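# Wind a cable around a reel held aloft

## Task

With one gripper holding the reel, pin the cable close to one of its ends beneath a finger of that same gripper. Then wrap the cable around the reel's hub for more than one full turn, keeping it within roughly one cable thickness of the hub over almost the whole turn. Any cable doubling back between the flanges subtracts from the turn. Declare completion only while that grip keeps the reel steady and raised above the table, the other arm's moving parts are away from both reel and cable, and that other arm is not pressing hard against the holding arm.

## Robot and tools

Robot: two arms, left_arm and right_arm, each ending in a two-finger parallel gripper with a wrist camera. Scene frame: origin at table-top height midway between the nominal bases; +x points out over the table, +z up, and left_arm sits on the +y side (arm names do not match image sides). Calibrated bases: left_arm at (+0.010, +0.363, +0.025) m, right_arm at (-0.001, -0.352, +0.036) m, both turned only slightly about z. Each gripper's fingers point along its own +z and open and close along its own y. end_effector_position is the spot between the finger pads, about 1 cm back from the tips. Printed positions and orientations can be a few centimetres off, more at long reach.

Command rows. Every motion uses a row of 14 numbers, each in [-1, 1]: dx, dy, dz, rx, ry, rz, opening for left_arm, then the same seven for right_arm. The first six per arm are an offset (not a pose), measured from that arm's Hand target as it stood when the action or move began, along that Hand target's own axes. 1.0 equals 0.6 m for dx, dy, dz and 180 degrees for rotation; rx, ry, rz form a single rotation vector. Repeating an offset moves the arm further again. Opening is absolute: +1 fully open (0.094 m), -1 closed. An arm you want left alone still needs its current opening resent, because 0 in that slot means half-closed, not 'unchanged'. Six zeros re-request the present Hand target. The controller clips commanded orientation to within 40 degrees of the measured one each step.

execute_actions(actions, cameras): actions is a list of actions; each action is a table of up to 15 rows, one per 1/30 s step, and a short table repeats its final row to fill 15 steps. Each row within an action counts from the action's starting pose, not from the previous row. Images return only when actions is empty or cameras names them (cam_high, cam_low, cam_left_wrist, cam_right_wrist, or "all").

move(target, speed, blend, opening_speed, grip_force, blocking, cameras): target is one 14-number row or a list of up to 15 rows, all offsets from the same starting Hand targets. Each gripper travels a straight line; all paths finish together, last at least 0.5 s and are cut off after 10 s. speed is top path speed in m/s, 0.002 to 2.9 (default 0.25), rotation capped at twice that in rad/s; one value or one per target. blend (m) rounds corners of a list; 0 stops at each. opening_speed is the finger rate per second on the -1..+1 scale, at least 0.2; use it to close gently. grip_force is per-pad force in N, 10 to 50, one number or one per arm; it persists, and lower values close slowly. blocking=false returns after about 0.5 s while motion continues. Paths do not avoid obstacles or the other arm; faster moves overshoot and hit harder. Avoid routing a path close to an arm's own base.

wait(seconds 0 to 10, cameras) lets time pass with commands held. stop(cameras) brakes a running move. zoom_image(camera, region [x0,y0,x1,y1] pixels, max 504 by 504) enlarges part of the latest image of that camera (images are 672x504). read_manual(section) gives licence texts only. finished_scene(scene) ends the current scene irrevocably; pass the current scene's number; call it only once the winding and the steady raised grip are in place.

Results: per arm end_effector_position (m) and end_effector_quat_wxyz in the scene frame; Hand target (the last commanded pose after clipping, the base for the next offsets); Joint positions (last entry is finger opening in metres); Joint torques (joints 1 to 3 wrap at ±28 N m); Joint velocities, which may be omitted when all are within noise; grip_measured on the -1..+1 scale, reading a few mm off and not revealing first contact; Tool commands; motor temperatures; step readings of position for action calls. A move adds a 'move:' line: done, off_target, moving, held or fault, plus limits such as paced or held. done does not mean no contact. A gripper may rest a few cm short of its command from friction or load; resend the gap as an offset.

Cautions: don't drop the reel or cable or let anything leave the table; don't slam into the table, fixtures or the other arm; grippers meeting each other are not blocked by the clearance check, and one gripper clamping the other's fingers counts as a press between arms. A blocked arm keeps pushing until commanded back past its gripper. Wrist-camera cables count as part of the arm, so keep them off objects. Holding loads, stretching out or pushing at unreachable poses heats motors; MOTOR HOT appears near 75 °C and at 90 °C the arm folds and stops working. Loose objects may occasionally be nudged by outside disturbances.

Each tool is called after "Call:" by a JSON object that holds its "op" and its "data", one argument or row to a line.

## Session

Call:
{"op": "execute_actions", "data": {
  "actions": []
}}

Scene clock: 0.00 s.
left_arm: end_effector_position=(+0.4134, +0.3747, +0.1494) grip_measured=+1.000 end_effector_quat_wxyz=(+0.619, -0.027, +0.784, +0.033) | right_arm: end_effector_position=(+0.4096, -0.3466, +0.1565) grip_measured=+1.000 end_effector_quat_wxyz=(+0.612, -0.024, +0.790, +0.028)
Joint positions: left_arm=[-0.035 1.516 0.366 0.914 -0.103 -0.005 0.094] | right_arm=[-0.031 1.549 0.396 0.9 -0.11 -0.013 0.094]
Joint velocities: within noise
Joint torques (N m): no reading
Motor temperatures (°C): left_arm=[32 31 44 37 29 28 27] | right_arm=[29 33 46 35 30 29 27]
Heat: left arm: 44 °C; right arm: 46 °C.
Hand target: left_arm +0.4125, +0.3748, +0.1457; +0.612, -0.027, +0.790, +0.033 | right_arm +0.4102, -0.3464, +0.1580; +0.612, -0.025, +0.790, +0.029
Tool commands: left_gripper/opening=+1.0 right_gripper/opening=+1.0

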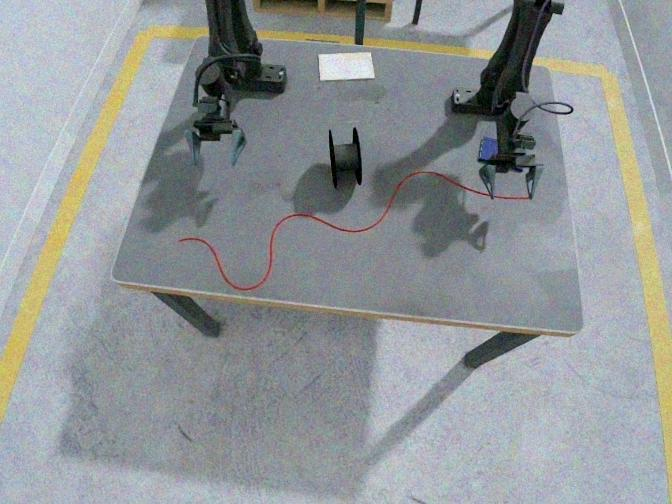

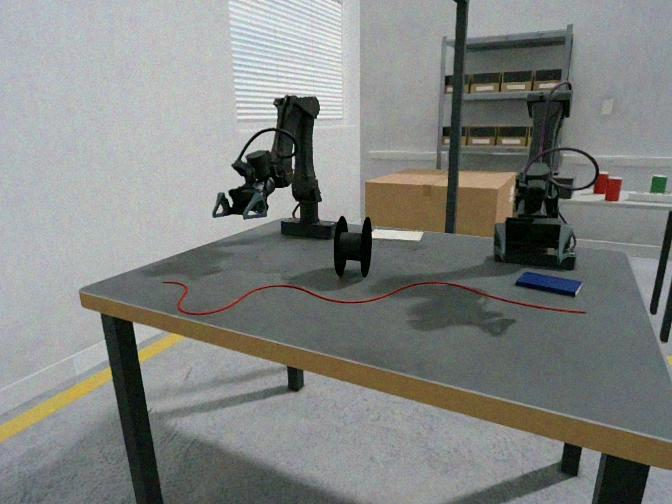

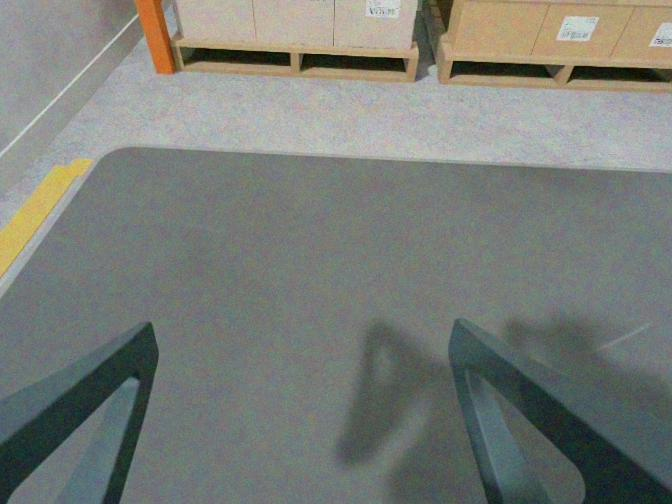

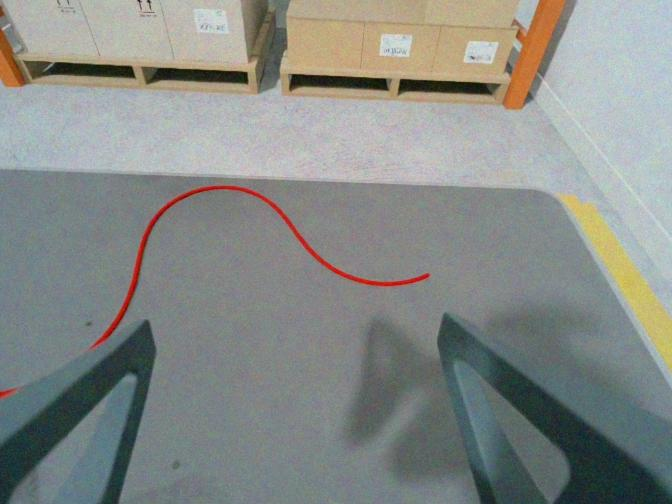

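Call:
{"op": "zoom_image", "data": {
  "camera": "cam_high",
  "region": [290, 110, 410, 200]
}}

Call:
{"op": "zoom_image", "data": {
  "camera": "cam_low",
  "region": [300, 195, 420, 285]
}}

Call:
{"op": "zoom_image", "data": {
  "camera": "cam_high",
  "region": [170, 110, 590, 300]
}}

Scaled by 4.200 from the camera's 672x504 image, which has a finer 960x720 frame.

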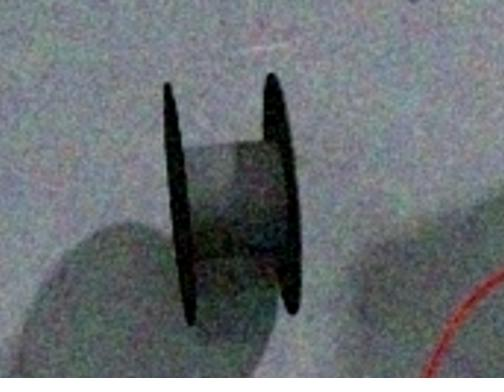

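Scaled by 4.200 from the camera's 672x504 image, which has a finer 960x720 frame.

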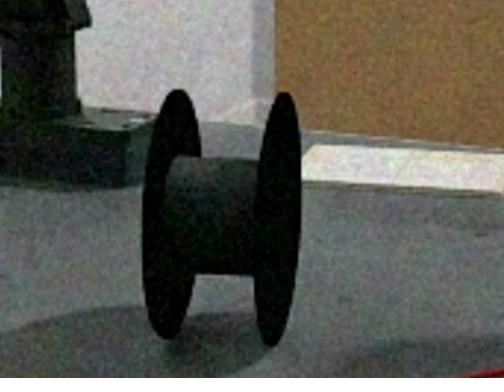

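Scaled by 1.200 from the camera's 672x504 image, which has a finer 960x720 frame.

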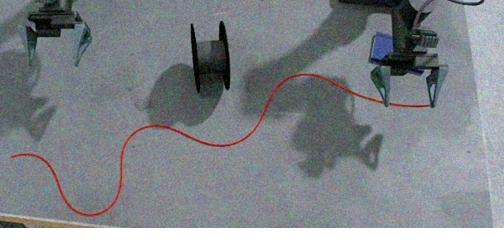

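Call:
{"op": "move", "data": {
  "target": [-0.058,-0.5388,-0.4462,0.027,0.0583,0.0032,1.0,0,0,0,0,0,0,1.0],
  "speed": 0.3,
  "cameras": ["all"]
}}

Scene clock: 210.43 s.
left_arm: end_effector_position=(+0.1852, +0.0316, +0.2380) grip_measured=+1.000 end_effector_quat_wxyz=(+0.532, +0.010, +0.846, -0.003) | right_arm: end_effector_position=(+0.4096, -0.3466, +0.1562) grip_measured=+1.000 end_effector_quat_wxyz=(+0.611, -0.024, +0.790, +0.028)
Joint positions: left_arm=[-1.552 1.758 1.451 -1.154 -1.12 -1.443 0.094] | right_arm=[-0.031 1.549 0.396 0.898 -0.11 -0.013 0.094]
Joint torques (N m): left_arm=[0.87 -7.65 8.12 0.79 -0.74 -0.17] | right_arm=[0.03 -5.16 6.17 1.59 -0.06 -0.01]
Motor temperatures (°C): left_arm=[31 32 42 48 28 27 27] | right_arm=[28 33 46 48 29 28 27]
Heat: left arm: 48 °C; right arm: 48 °C.
Hand target: left_arm +0.1896, +0.0299, +0.2395; +0.538, +0.000, +0.843, +0.000 | right_arm +0.4102, -0.3464, +0.1580; +0.612, -0.025, +0.790, +0.029
Off the commanded pose: left_arm 0.005 m, 1 deg | right_arm 0.002 m, 0 deg.
move: done
camera_calibration:
cam_left_wrist: T_world_to_cam=[[-0.0702124, -0.995903, 0.0569797, 0.0223838], [-0.825113, 0.0258813, -0.564374, 0.318181], [0.560588, -0.0866408, -0.82355, 0.219701], [0, 0, 0, 1]] pos_world=[0.140945, 0.0330922, 0.359233]
cam_right_wrist: T_world_to_cam=[[-0.0185694, -0.99834, 0.0545164, -0.358908], [-0.716034, -0.0247769, -0.697626, 0.4248], [0.697819, -0.0519901, -0.714385, -0.0723624], [0, 0, 0, 1]] pos_world=[0.348002, -0.351549, 0.264223]

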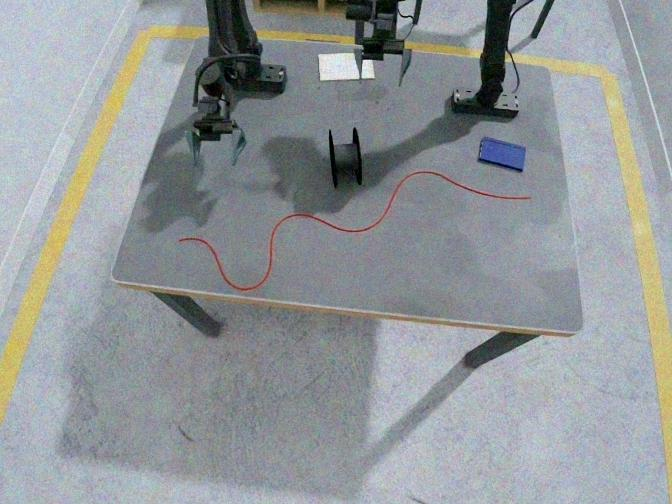

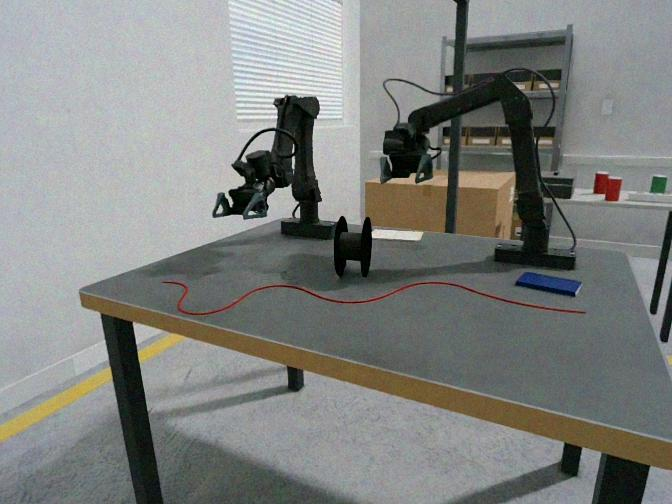

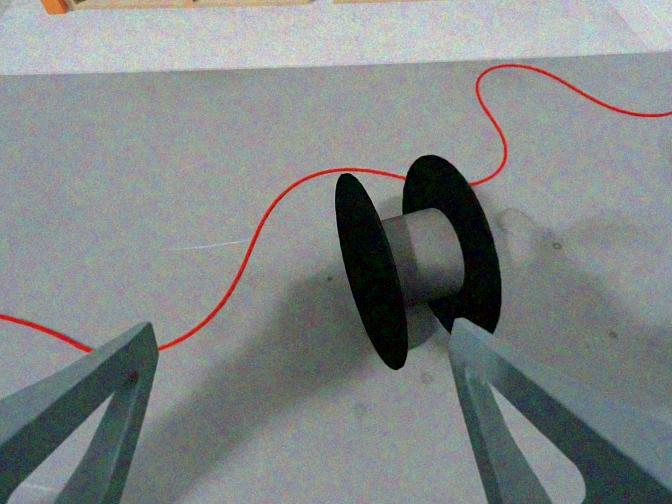

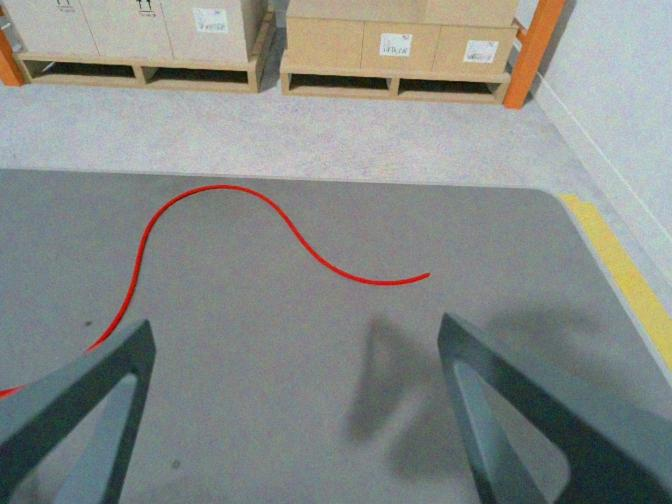

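Call:
{"op": "zoom_image", "data": {
  "camera": "cam_left_wrist",
  "region": [310, 130, 530, 390]
}}

Scaled by 1.938 from the camera's 672x504 image, which has a finer 960x720 frame.

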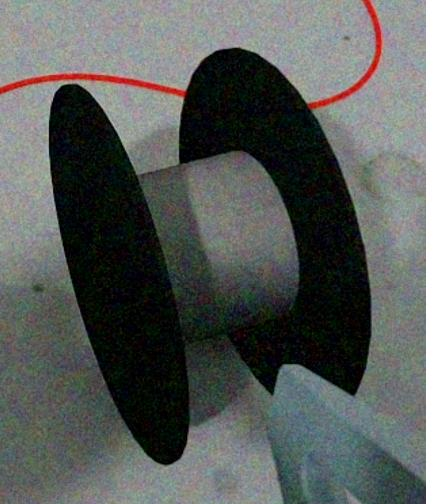

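Call:
{"op": "move", "data": {
  "target": [0.1088,-0.1415,0.0367,-0.0723,0.0554,-0.0418,1.0,0.0313,-0.0428,0.2635,-0.0888,0.2737,-0.2213,0.0],
  "speed": 0.3,
  "cameras": ["all"]
}}

Scene clock: 352.53 s.
left_arm: end_effector_position=(+0.1773, -0.0534, +0.1749) grip_measured=+1.000 end_effector_quat_wxyz=(+0.451, -0.097, +0.887, +0.027) | right_arm: end_effector_position=(+0.5571, -0.3639, +0.1049) grip_measured=+0.002 end_effector_quat_wxyz=(+0.205, -0.365, +0.904, -0.086)
Joint positions: left_arm=[-1.536 2.322 2.141 -1.545 -0.928 -1.814 0.094] | right_arm=[-0.018 2.312 1.998 -0.809 -0.005 -0.791 0.047]
Joint torques (N m): left_arm=[0.66 -11.84 7.61 0.35 -0.7 -0.16] | right_arm=[0.49 -11.43 9.72 0.72 -0.04 -0.09]
Motor temperatures (°C): left_arm=[31 35 46 37 30 27 27] | right_arm=[28 33 46 50 29 28 27]
Heat: left arm: 46 °C; right arm: 50 °C.
Hand target: left_arm +0.1821, -0.0550, +0.1708; +0.458, -0.116, +0.879, +0.061 | right_arm +0.5601, -0.3602, +0.1001; +0.200, -0.373, +0.902, -0.083
Off the commanded pose: left_arm 0.006 m, 5 deg | right_arm 0.007 m, 1 deg.
joint sent to its limit (left arm) — joint 4 (wrist pitch), lower limit. The joint targets are off in orientation, not in position.
move: off_target (left_arm)
camera_calibration:
cam_left_wrist: T_world_to_cam=[[0.157069, -0.981543, 0.1091, -0.107777], [-0.896229, -0.188072, -0.40175, 0.251029], [0.414854, -0.0346759, -0.909227, 0.208365], [0, 0, 0, 1]] pos_world=[0.155467, -0.0513512, 0.30206]
cam_right_wrist: T_world_to_cam=[[0.604292, -0.682206, 0.411614, -0.640039], [-0.790135, -0.579601, 0.199373, 0.239529], [0.102558, -0.44571, -0.889283, -0.00619114], [0, 0, 0, 1]] pos_world=[0.576666, -0.300566, 0.210187]

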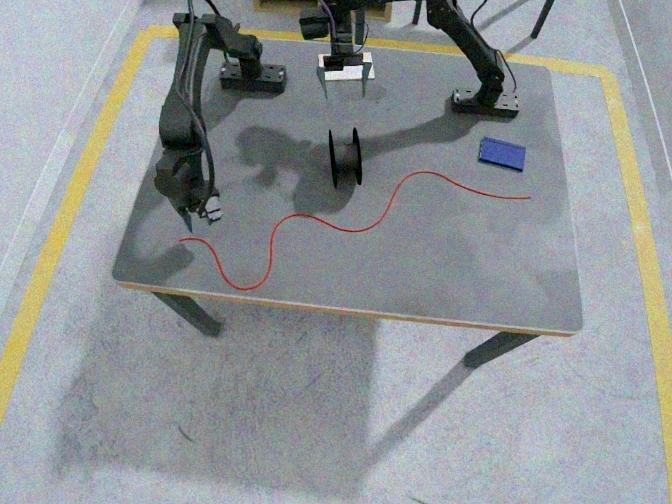

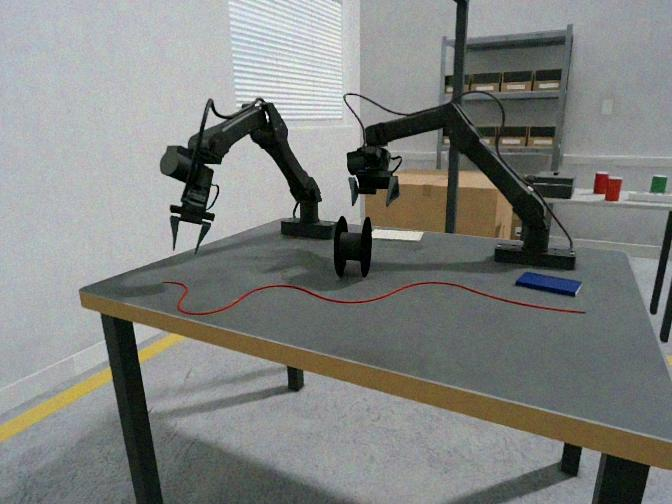

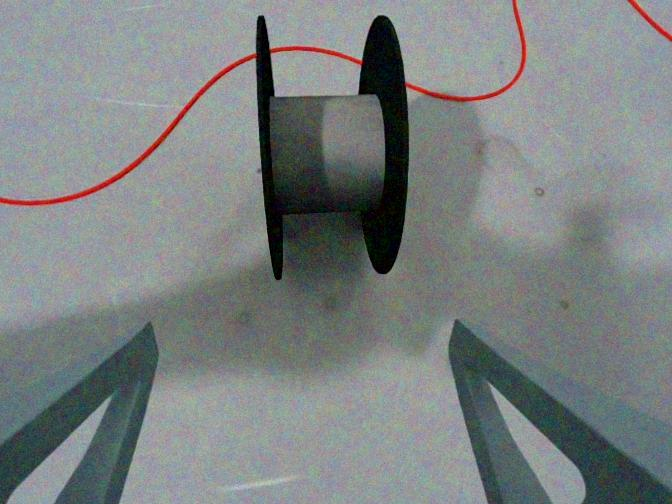

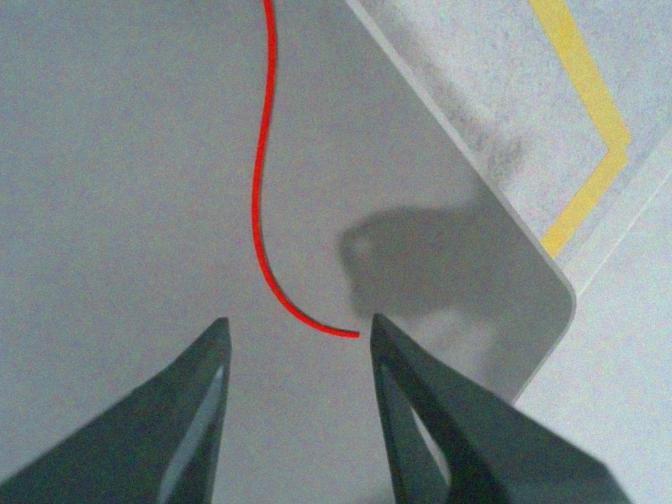

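Call:
{"op": "move", "data": {
  "target": [-0.0125,0.0183,0.0812,0,0,0,0.8,0.0093,0.0047,0.0965,-0.0951,-0.0561,0.0237,-0.2],
  "speed": 0.2,
  "cameras": ["all"]
}}

Scene clock: 443.63 s.
left_arm: end_effector_position=(+0.2178, -0.0346, +0.1462) grip_measured=+0.802 end_effector_quat_wxyz=(+0.447, -0.115, +0.885, +0.063) | right_arm: end_effector_position=(+0.5782, -0.3640, +0.0513) grip_measured=-0.198 end_effector_quat_wxyz=(+0.224, -0.365, +0.900, +0.080)
Joint positions: left_arm=[-1.436 2.322 2.027 -1.432 -0.928 -1.755 0.085] | right_arm=[-0.126 2.605 2.317 -0.955 -0.358 -0.842 0.038]
Joint torques (N m): left_arm=[0.34 -14.84 4.66 0.55 -0.79 -0.02] | right_arm=[-0.46 -12.66 9.29 0.54 -0.4 -0.2]
Motor temperatures (°C): left_arm=[31 36 45 34 30 27 27] | right_arm=[28 37 47 44 29 28 27]
Heat: left arm: 45 °C; right arm: 47 °C.
Hand target: left_arm +0.2220, -0.0329, +0.1490; +0.458, -0.116, +0.879, +0.061 | right_arm +0.5793, -0.3621, +0.0452; +0.224, -0.371, +0.897, +0.092
Off the commanded pose: left_arm 0.005 m, 1 deg | right_arm 0.007 m, 2 deg.
move: done
camera_calibration:
cam_left_wrist: T_world_to_cam=[[0.221467, -0.973228, 0.0614697, -0.0993971], [-0.886857, -0.227223, -0.402312, 0.276027], [0.405509, 0.0345841, -0.913437, 0.171096], [0, 0, 0, 1]] pos_world=[0.197428, -0.0399336, 0.273444]
cam_right_wrist: T_world_to_cam=[[0.68007, -0.720929, 0.13329, -0.674388], [-0.731829, -0.67843, 0.0644905, 0.204015], [0.043935, -0.141404, -0.988977, 0.0936693], [0, 0, 0, 1]] pos_world=[0.603819, -0.334531, 0.169369]

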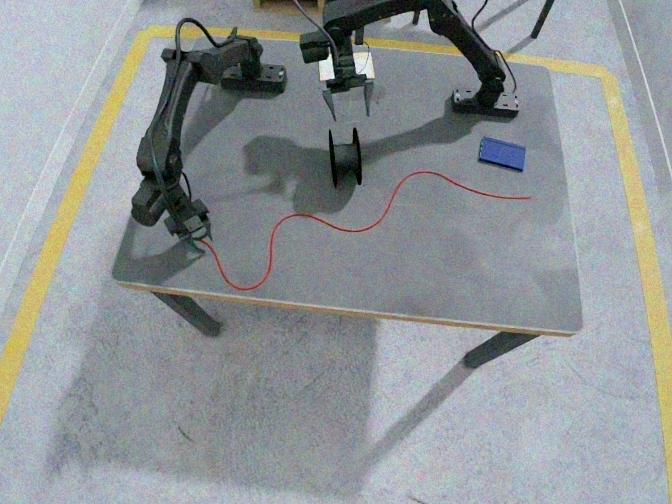

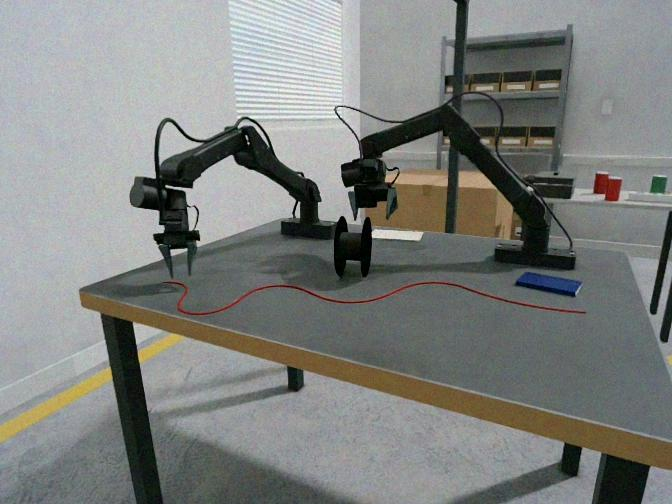

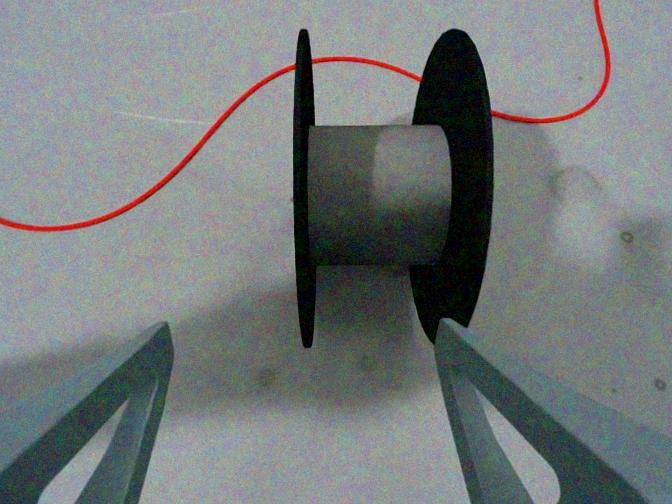

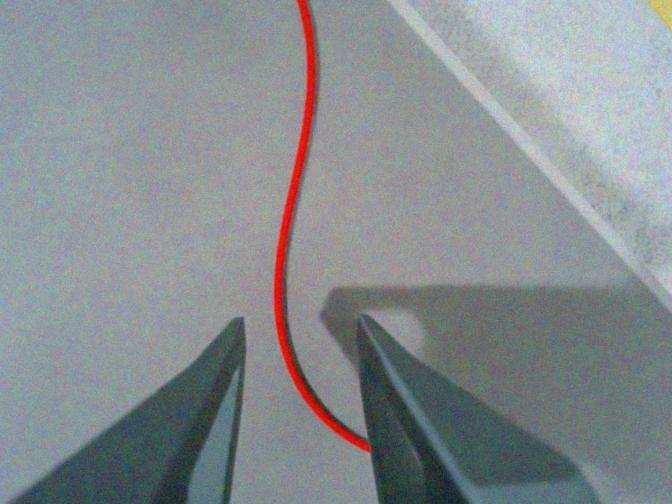

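Call:
{"op": "move", "data": {
  "target": [-0.0143,0,0.0817,0,0,0,0.8,0.0215,0.005,0.0477,0,0,0,-0.2],
  "speed": 0.12,
  "cameras": ["cam_left_wrist","cam_right_wrist"]
}}

Scene clock: 478.80 s.
left_arm: end_effector_position=(+0.2641, -0.0218, +0.1166) grip_measured=+0.802 end_effector_quat_wxyz=(+0.444, -0.114, +0.886, +0.070) | right_arm: end_effector_position=(+0.5802, -0.3642, +0.0268) grip_measured=-0.198 end_effector_quat_wxyz=(+0.225, -0.365, +0.900, +0.080)
Joint positions: left_arm=[-1.325 2.295 1.868 -1.174 -0.931 -1.579 0.085] | right_arm=[-0.126 2.627 2.261 -0.874 -0.358 -0.842 0.038]
Joint torques (N m): left_arm=[-0.31 -16.35 4.7 0.76 -0.86 -0.01] | right_arm=[0.27 -13.24 6.08 0.78 -0.43 -0.12]
Heat: left arm: 42 °C; right arm: 48 °C.
Hand target: left_arm +0.2655, -0.0212, +0.1280; +0.458, -0.115, +0.879, +0.061 | right_arm +0.5785, -0.3585, +0.0136; +0.224, -0.371, +0.897, +0.092
Off the commanded pose: left_arm 0.012 m, 2 deg | right_arm 0.014 m, 2 deg.
move: off_target (left_arm, right_arm)
camera_calibration:
cam_left_wrist: T_world_to_cam=[[0.227207, -0.972742, 0.0463654, -0.0951473], [-0.889546, -0.22668, -0.396642, 0.308129], [0.39634, 0.0488756, -0.916802, 0.128075], [0, 0, 0, 1]] pos_world=[0.244952, -0.0289667, 0.244048]
cam_right_wrist: T_world_to_cam=[[0.679929, -0.720578, 0.135882, -0.672545], [-0.731736, -0.67876, 0.0620284, 0.206817], [0.047535, -0.141605, -0.988781, 0.0671699], [0, 0, 0, 1]] pos_world=[0.605425, -0.33473, 0.144975]
Images, in order (width x height): cam_left_wrist 672x504, cam_right_wrist 672x504.

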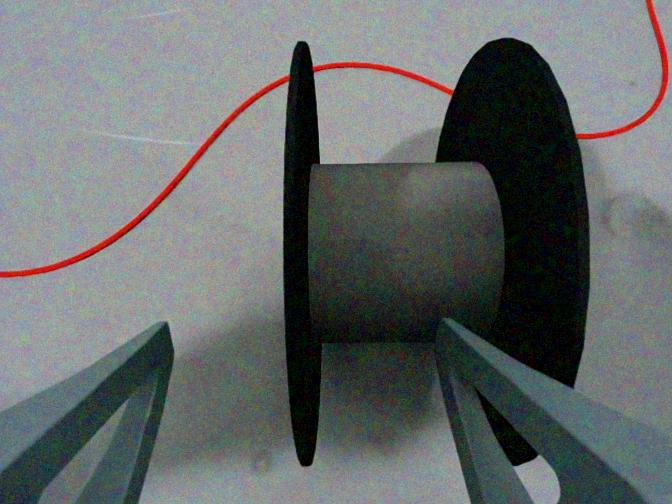

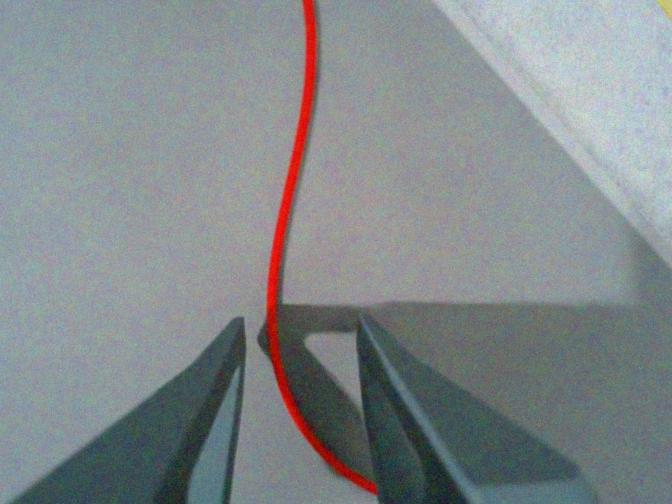

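Call:
{"op": "move", "data": {
  "target": [-0.01,0,-0.0083,0,0,0,0.8,0.0094,0.0133,0.0177,0,0,0,-0.2],
  "speed": 0.1,
  "cameras": ["cam_left_wrist","cam_right_wrist"]
}}

Scene clock: 500.97 s.
left_arm: end_effector_position=(+0.2640, -0.0215, +0.1195) grip_measured=+0.802 end_effector_quat_wxyz=(+0.444, -0.114, +0.886, +0.069) | right_arm: end_effector_position=(+0.5826, -0.3607, +0.0197) grip_measured=-0.198 end_effector_quat_wxyz=(+0.243, -0.368, +0.894, +0.084)
Joint positions: left_arm=[-1.325 2.288 1.868 -1.178 -0.931 -1.578 0.085] | right_arm=[-0.126 2.613 2.19 -0.788 -0.384 -0.842 0.038]
Joint torques (N m): left_arm=[-0.47 -16.31 6.23 0.59 -0.88 -0.02] | right_arm=[1.21 -13.93 4.12 0.69 -0.16 0]
Motor temperatures (°C): left_arm=[31 41 41 34 30 27 27] | right_arm=[28 42 46 42 29 28 27]
Heat: left arm: 41 °C; right arm: 46 °C.
Hand target: left_arm +0.2649, -0.0213, +0.1358; +0.458, -0.116, +0.879, +0.061 | right_arm +0.5729, -0.3531, +0.0017; +0.224, -0.371, +0.897, +0.092
Off the commanded pose: left_arm 0.016 m, 2 deg | right_arm 0.022 m, 2 deg.
move: off_target (left_arm, right_arm)
camera_calibration:
cam_left_wrist: T_world_to_cam=[[0.226878, -0.972648, 0.0498124, -0.0952191], [-0.889272, -0.227743, -0.396647, 0.309187], [0.397143, 0.0456938, -0.916619, 0.130444], [0, 0, 0, 1]] pos_world=[0.24475, -0.0281598, 0.246949]
cam_right_wrist: T_world_to_cam=[[0.68122, -0.717997, 0.142895, -0.670555], [-0.727724, -0.685401, 0.0253618, 0.207351], [0.0797305, -0.121265, -0.989413, 0.0490708], [0, 0, 0, 1]] pos_world=[0.603778, -0.333388, 0.139111]
Images, in order (width x height): cam_left_wrist 672x504, cam_right_wrist 672x504.

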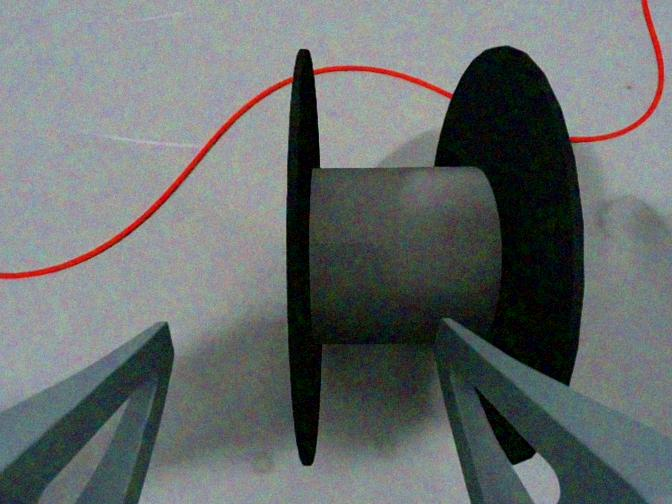

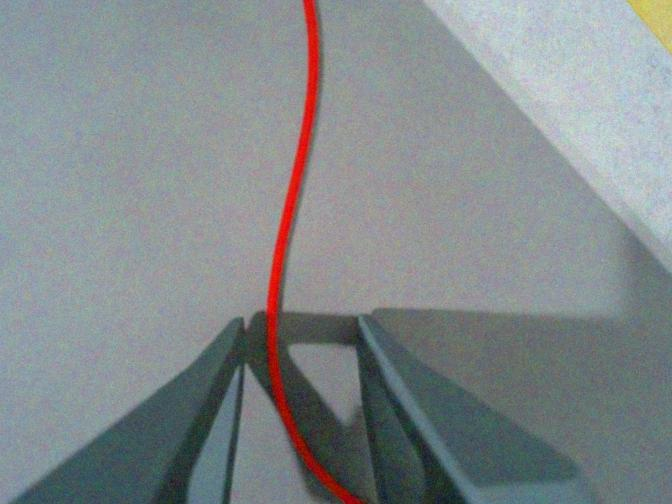

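Call:
{"op": "move", "data": {
  "target": [0,0,0,0,0,0,0.8,-0.0085,-0.0047,-0.001,0,0,0,-1.0],
  "speed": 0.05,
  "grip_force": [50,25],
  "cameras": ["cam_right_wrist"]
}}

Scene clock: 517.03 s.
left_arm: end_effector_position=(+0.2640, -0.0215, +0.1195) grip_measured=+0.802 end_effector_quat_wxyz=(+0.444, -0.114, +0.886, +0.069) | right_arm: end_effector_position=(+0.5811, -0.3534, +0.0203) grip_measured=-0.938 end_effector_quat_wxyz=(+0.240, -0.373, +0.892, +0.088)
Joint positions: left_arm=[-1.325 2.288 1.868 -1.178 -0.931 -1.578 0.085] | right_arm=[-0.115 2.613 2.194 -0.8 -0.386 -0.842 0.003]
Joint torques (N m): left_arm=[-0.44 -16.38 6.26 0.57 -0.87 -0.01] | right_arm=[0.24 -12.14 8.06 0.51 -0.09 0.03]
Heat: left arm: 42 °C; right arm: 46 °C.
Hand target: left_arm +0.2649, -0.0214, +0.1358; +0.458, -0.116, +0.879, +0.061 | right_arm +0.5779, -0.3521, +0.0046; +0.224, -0.371, +0.897, +0.092
Off the commanded pose: left_arm 0.016 m, 2 deg | right_arm 0.016 m, 2 deg.
grip_force (N): 50, 25
move: off_target (left_arm, right_arm)
camera_calibration:
cam_right_wrist: T_world_to_cam=[[0.691014, -0.709992, 0.135685, -0.667194], [-0.719048, -0.694375, 0.0285299, 0.20296], [0.0739602, -0.117278, -0.990341, 0.0554963], [0, 0, 0, 1]] pos_world=[0.602874, -0.326264, 0.139698]
Images, in order (width x height): cam_right_wrist 672x504.

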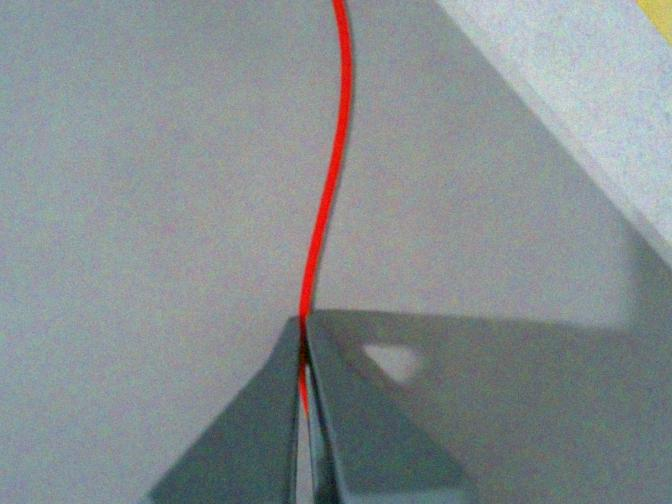

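Call:
{"op": "move", "data": {
  "target": [
    [0,0,0,0,0,0,0.8,-0.0391,0,-0.0736,0,0,0,-1.0],
    [0,0,0,0,0,0,0.8,-0.1677,0.4243,-0.2042,-0.0369,0.1278,0.1901,-1.0]
  ],
  "speed": 0.15,
  "blend": [0.02,0],
  "cameras": ["all"]
}}

Scene clock: 544.07 s.
left_arm: end_effector_position=(+0.2640, -0.0215, +0.1195) grip_measured=+0.802 end_effector_quat_wxyz=(+0.444, -0.114, +0.886, +0.069) | right_arm: end_effector_position=(+0.4198, -0.1509, +0.1543) grip_measured=-0.942 end_effector_quat_wxyz=(-0.014, -0.121, +0.985, +0.125)
Joint positions: left_arm=[-1.325 2.288 1.868 -1.178 -0.931 -1.578 0.085] | right_arm=[0.354 2.394 2.412 -1.561 -0.251 0.107 0.003]
Joint torques (N m): left_arm=[-0.4 -16.36 6.17 0.57 -0.86 -0.02] | right_arm=[-0.16 -12.63 8.36 -0.06 -0.22 0.13]
Heat: left arm: 44 °C; right arm: 46 °C.
Hand target: left_arm +0.2649, -0.0214, +0.1358; +0.458, -0.116, +0.879, +0.061 | right_arm +0.4202, -0.1497, +0.1600; -0.015, -0.115, +0.985, +0.130
Off the commanded pose: left_arm 0.016 m, 2 deg | right_arm 0.006 m, 1 deg.
joint sent to its limit (right arm) — joint 4 (wrist pitch), lower limit. The joint targets still meet the commanded pose.
grip_force (N): 50, 25
move: off_target (left_arm)
camera_calibration:
cam_left_wrist: T_world_to_cam=[[0.226878, -0.972648, 0.0498124, -0.0952191], [-0.889272, -0.227743, -0.396647, 0.309187], [0.397143, 0.0456938, -0.916619, 0.130444], [0, 0, 0, 1]] pos_world=[0.24475, -0.0281598, 0.246949]
cam_right_wrist: T_world_to_cam=[[0.283426, -0.94786, -0.145709, -0.251458], [-0.803152, -0.317638, 0.504036, 0.242617], [-0.524039, -0.0258304, -0.851303, 0.467312], [0, 0, 0, 1]] pos_world=[0.511018, -0.149211, 0.238897]

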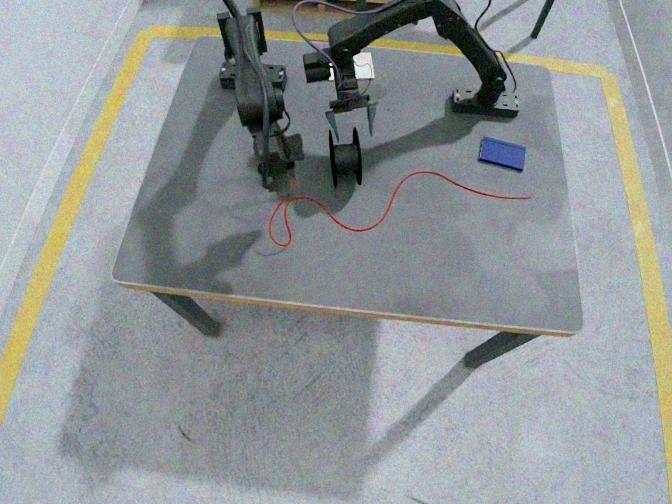

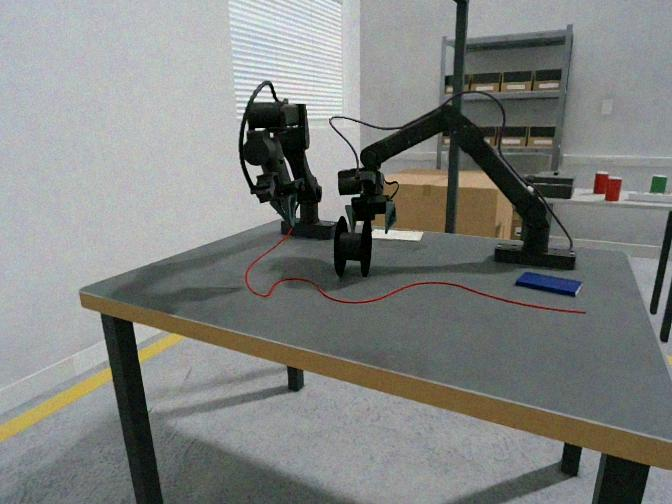

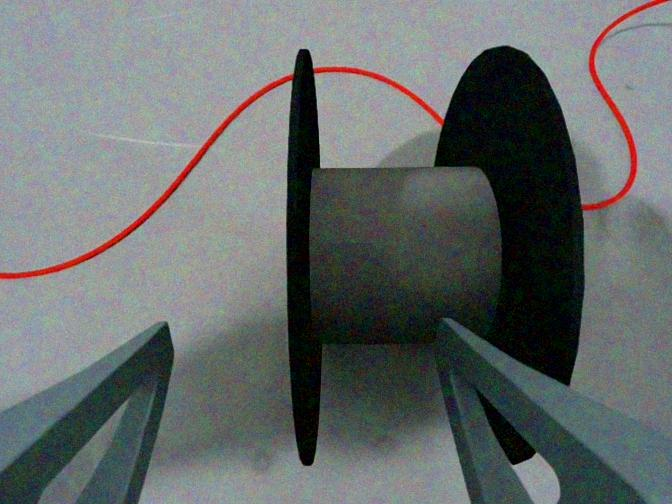

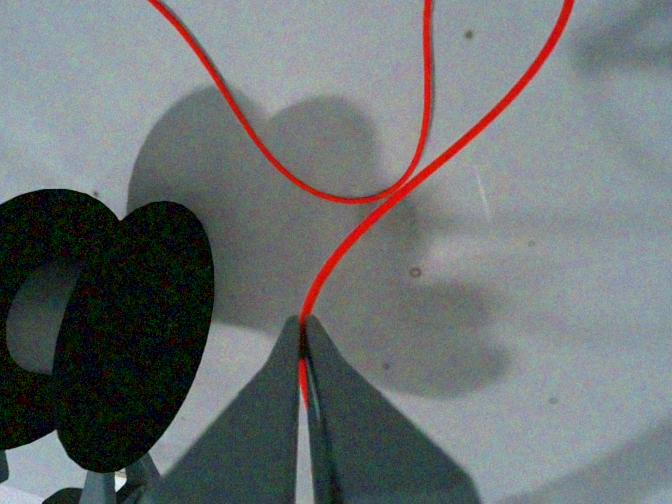

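Call:
{"op": "zoom_image", "data": {
  "camera": "cam_high",
  "region": [220, 90, 400, 260]
}}

Call:
{"op": "zoom_image", "data": {
  "camera": "cam_low",
  "region": [230, 160, 410, 310]
}}

Scaled by 2.800 from the camera's 672x504 image, which has a finer 960x720 frame.

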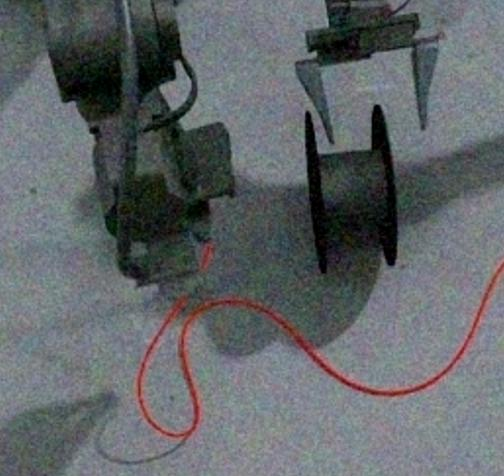

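Scaled by 2.800 from the camera's 672x504 image, which has a finer 960x720 frame.

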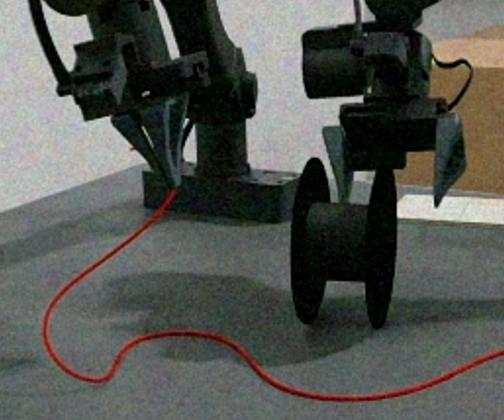

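Call:
{"op": "move", "data": {
  "target": [0,0,0,0,0,0,-1.0,0.0017,-0.2168,-0.0495,0,0,0,-1.0],
  "speed": 0.15,
  "grip_force": [30,25],
  "cameras": ["all"]
}}

Scene clock: 620.27 s.
left_arm: end_effector_position=(+0.2649, -0.0232, +0.1230) grip_measured=-0.911 end_effector_quat_wxyz=(+0.448, -0.118, +0.884, +0.062) | right_arm: end_effector_position=(+0.4548, -0.2827, +0.1474) grip_measured=-0.942 end_effector_quat_wxyz=(+0.006, -0.104, +0.986, +0.127)
Joint positions: left_arm=[-1.326 2.282 1.868 -1.168 -0.938 -1.579 0.004] | right_arm=[0.056 2.394 2.384 -1.562 -0.254 -0.16 0.003]
Joint torques (N m): left_arm=[-0.36 -15.75 6.31 0.52 -0.82 -0.01] | right_arm=[0.49 -14.75 5.56 -0.09 -0.18 -0.12]
Motor temperatures (°C): left_arm=[30 47 41 32 31 27 27] | right_arm=[28 50 47 36 29 28 27]
Heat: left arm: 47 °C; right arm: 50 °C.
Hand target: left_arm +0.2649, -0.0213, +0.1358; +0.458, -0.116, +0.879, +0.061 | right_arm +0.4501, -0.2797, +0.1550; -0.015, -0.115, +0.985, +0.130
Off the commanded pose: left_arm 0.013 m, 1 deg | right_arm 0.009 m, 3 deg.
joint sent to its limit (right arm) — joint 4 (wrist pitch), lower limit. The joint targets are off in orientation, not in position.
grip_force (N): 30, 25
move: off_target (left_arm, right_arm)
camera_calibration:
cam_left_wrist: T_world_to_cam=[[0.225923, -0.971946, 0.0654183, -0.098891], [-0.885204, -0.232866, -0.402725, 0.310421], [0.406661, 0.0330762, -0.91298, 0.130081], [0, 0, 0, 1]] pos_world=[0.244229, -0.0281328, 0.250245]
cam_right_wrist: T_world_to_cam=[[0.250808, -0.957444, -0.142817, -0.375613], [-0.832875, -0.28862, 0.472247, 0.258694], [-0.49337, 0.000505546, -0.869819, 0.472634], [0, 0, 0, 1]] pos_world=[0.54285, -0.285202, 0.235294]

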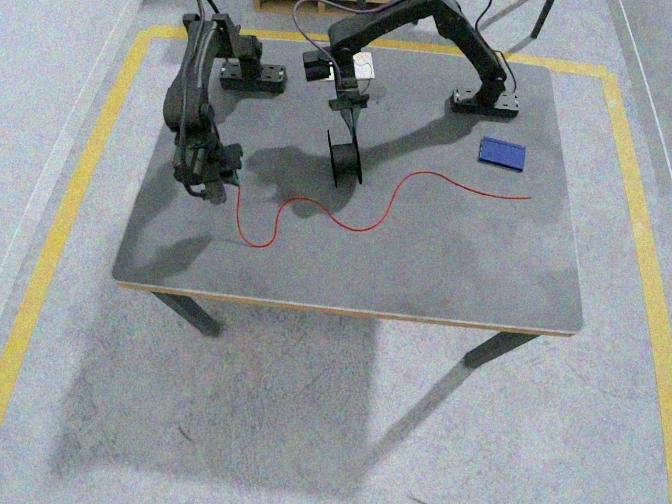

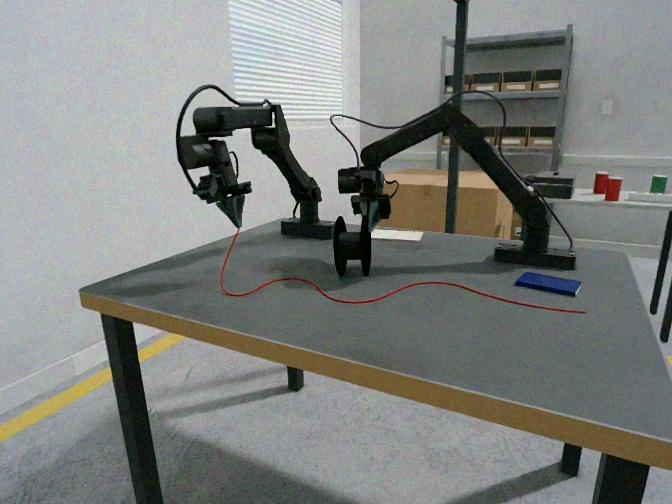

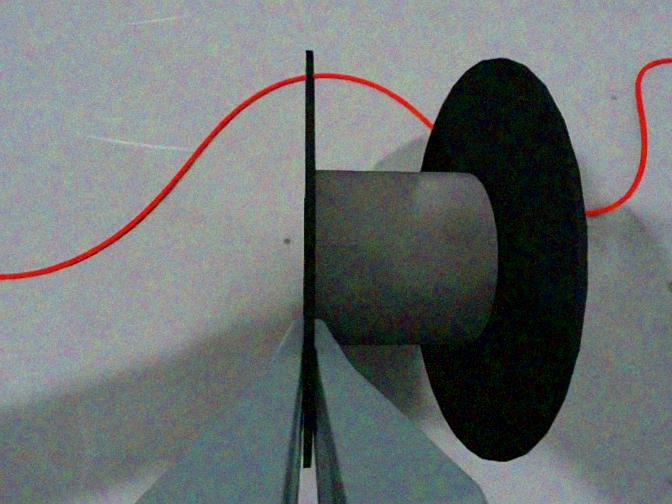

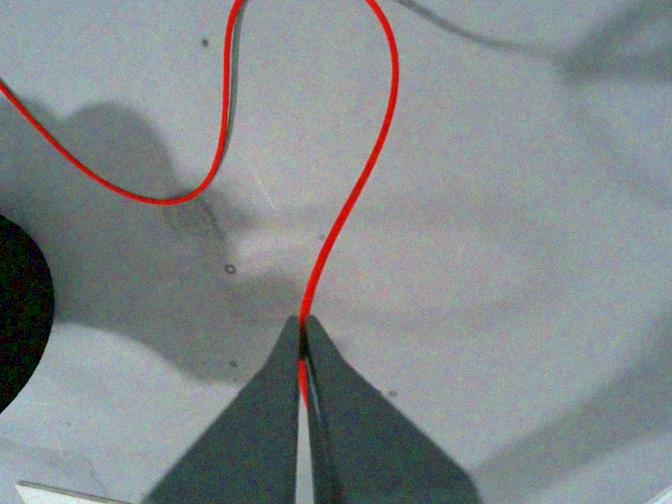

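Call:
{"op": "move", "data": {
  "target": [
    [-0.03,0,-0.021,0,0,0,-1.0,0,0,0,0,0,0,-1.0],
    [-0.065,-0.0173,0.029,0.2713,0.005,0.1937,-1.0,0,0,0,0,0,0,-1.0]
  ],
  "speed": [0.05,0.12],
  "cameras": ["all"]
}}

Scene clock: 640.17 s.
left_arm: end_effector_position=(+0.2999, -0.0179, +0.1377) grip_measured=-0.911 end_effector_quat_wxyz=(+0.394, +0.349, +0.836, -0.151) | right_arm: end_effector_position=(+0.4548, -0.2827, +0.1474) grip_measured=-0.942 end_effector_quat_wxyz=(+0.006, -0.104, +0.986, +0.127)
Joint positions: left_arm=[-1.003 1.722 1.055 -0.043 -0.171 -0.116 0.004] | right_arm=[0.056 2.394 2.384 -1.562 -0.254 -0.16 0.003]
Joint torques (N m): left_arm=[0.4 -12.67 5.97 2.57 -0.01 -0.03] | right_arm=[0.64 -14.64 5.57 -0.09 -0.16 -0.18]
Heat: left arm: 49 °C; right arm: 52 °C.
Hand target: left_arm +0.3029, -0.0219, +0.1579; +0.420, +0.341, +0.823, -0.173 | right_arm +0.4501, -0.2797, +0.1550; -0.015, -0.115, +0.985, +0.130
Off the commanded pose: left_arm 0.021 m, 4 deg | right_arm 0.009 m, 3 deg.
joint sent to its limit (right arm) — joint 4 (wrist pitch), lower limit. The joint targets are off in orientation, not in position.
grip_force (N): 30, 25
move: off_target (left_arm, right_arm)
camera_calibration:
cam_left_wrist: T_world_to_cam=[[-0.726308, -0.685575, 0.0496405, 0.190239], [-0.657392, 0.671723, -0.341502, 0.28808], [0.20078, -0.280669, -0.938569, 0.188796], [0, 0, 0, 1]] pos_world=[0.289647, -0.0100979, 0.266134]
cam_right_wrist: T_world_to_cam=[[0.250808, -0.957444, -0.142817, -0.375613], [-0.832875, -0.28862, 0.472247, 0.258694], [-0.49337, 0.000505546, -0.869819, 0.472634], [0, 0, 0, 1]] pos_world=[0.54285, -0.285202, 0.235294]

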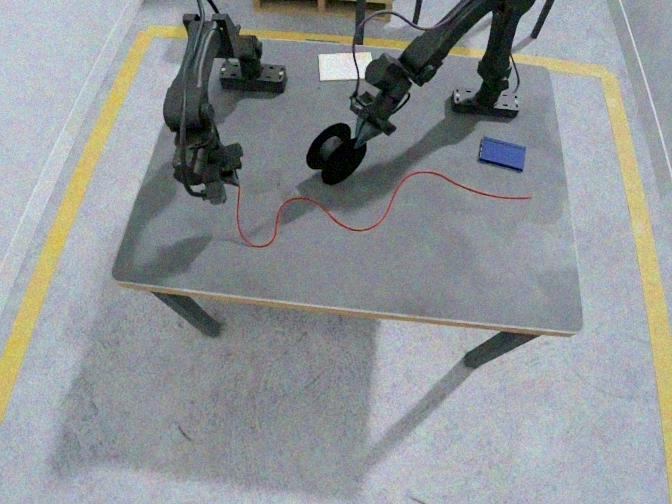

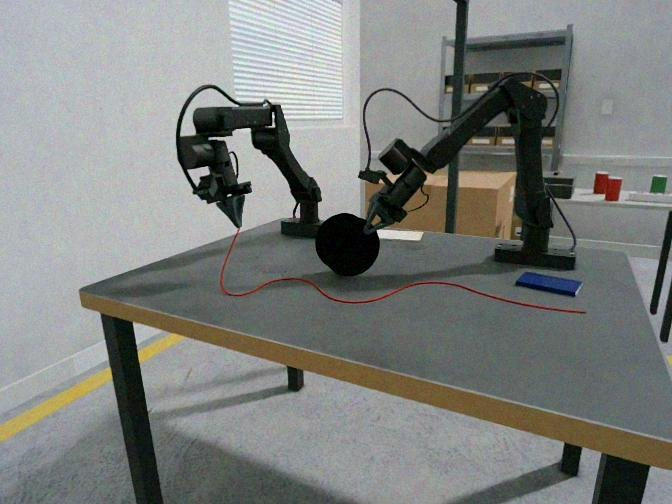

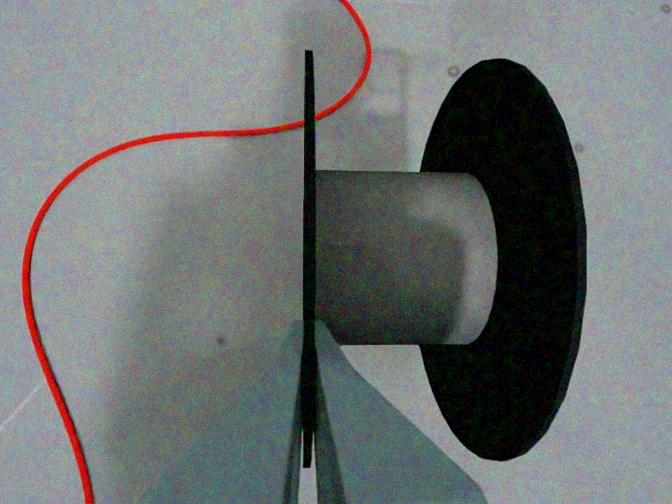

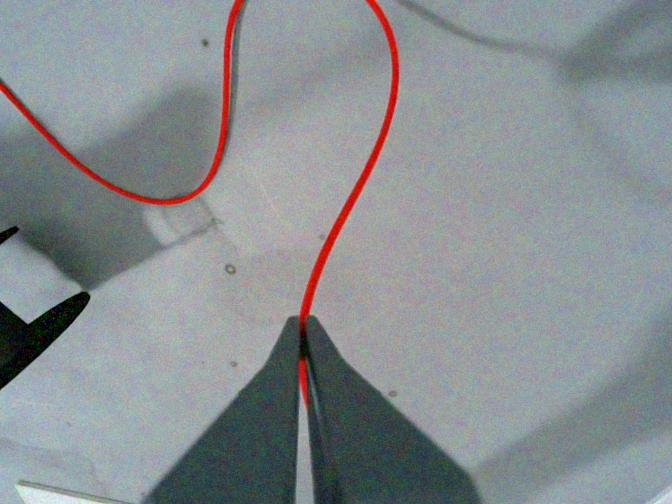

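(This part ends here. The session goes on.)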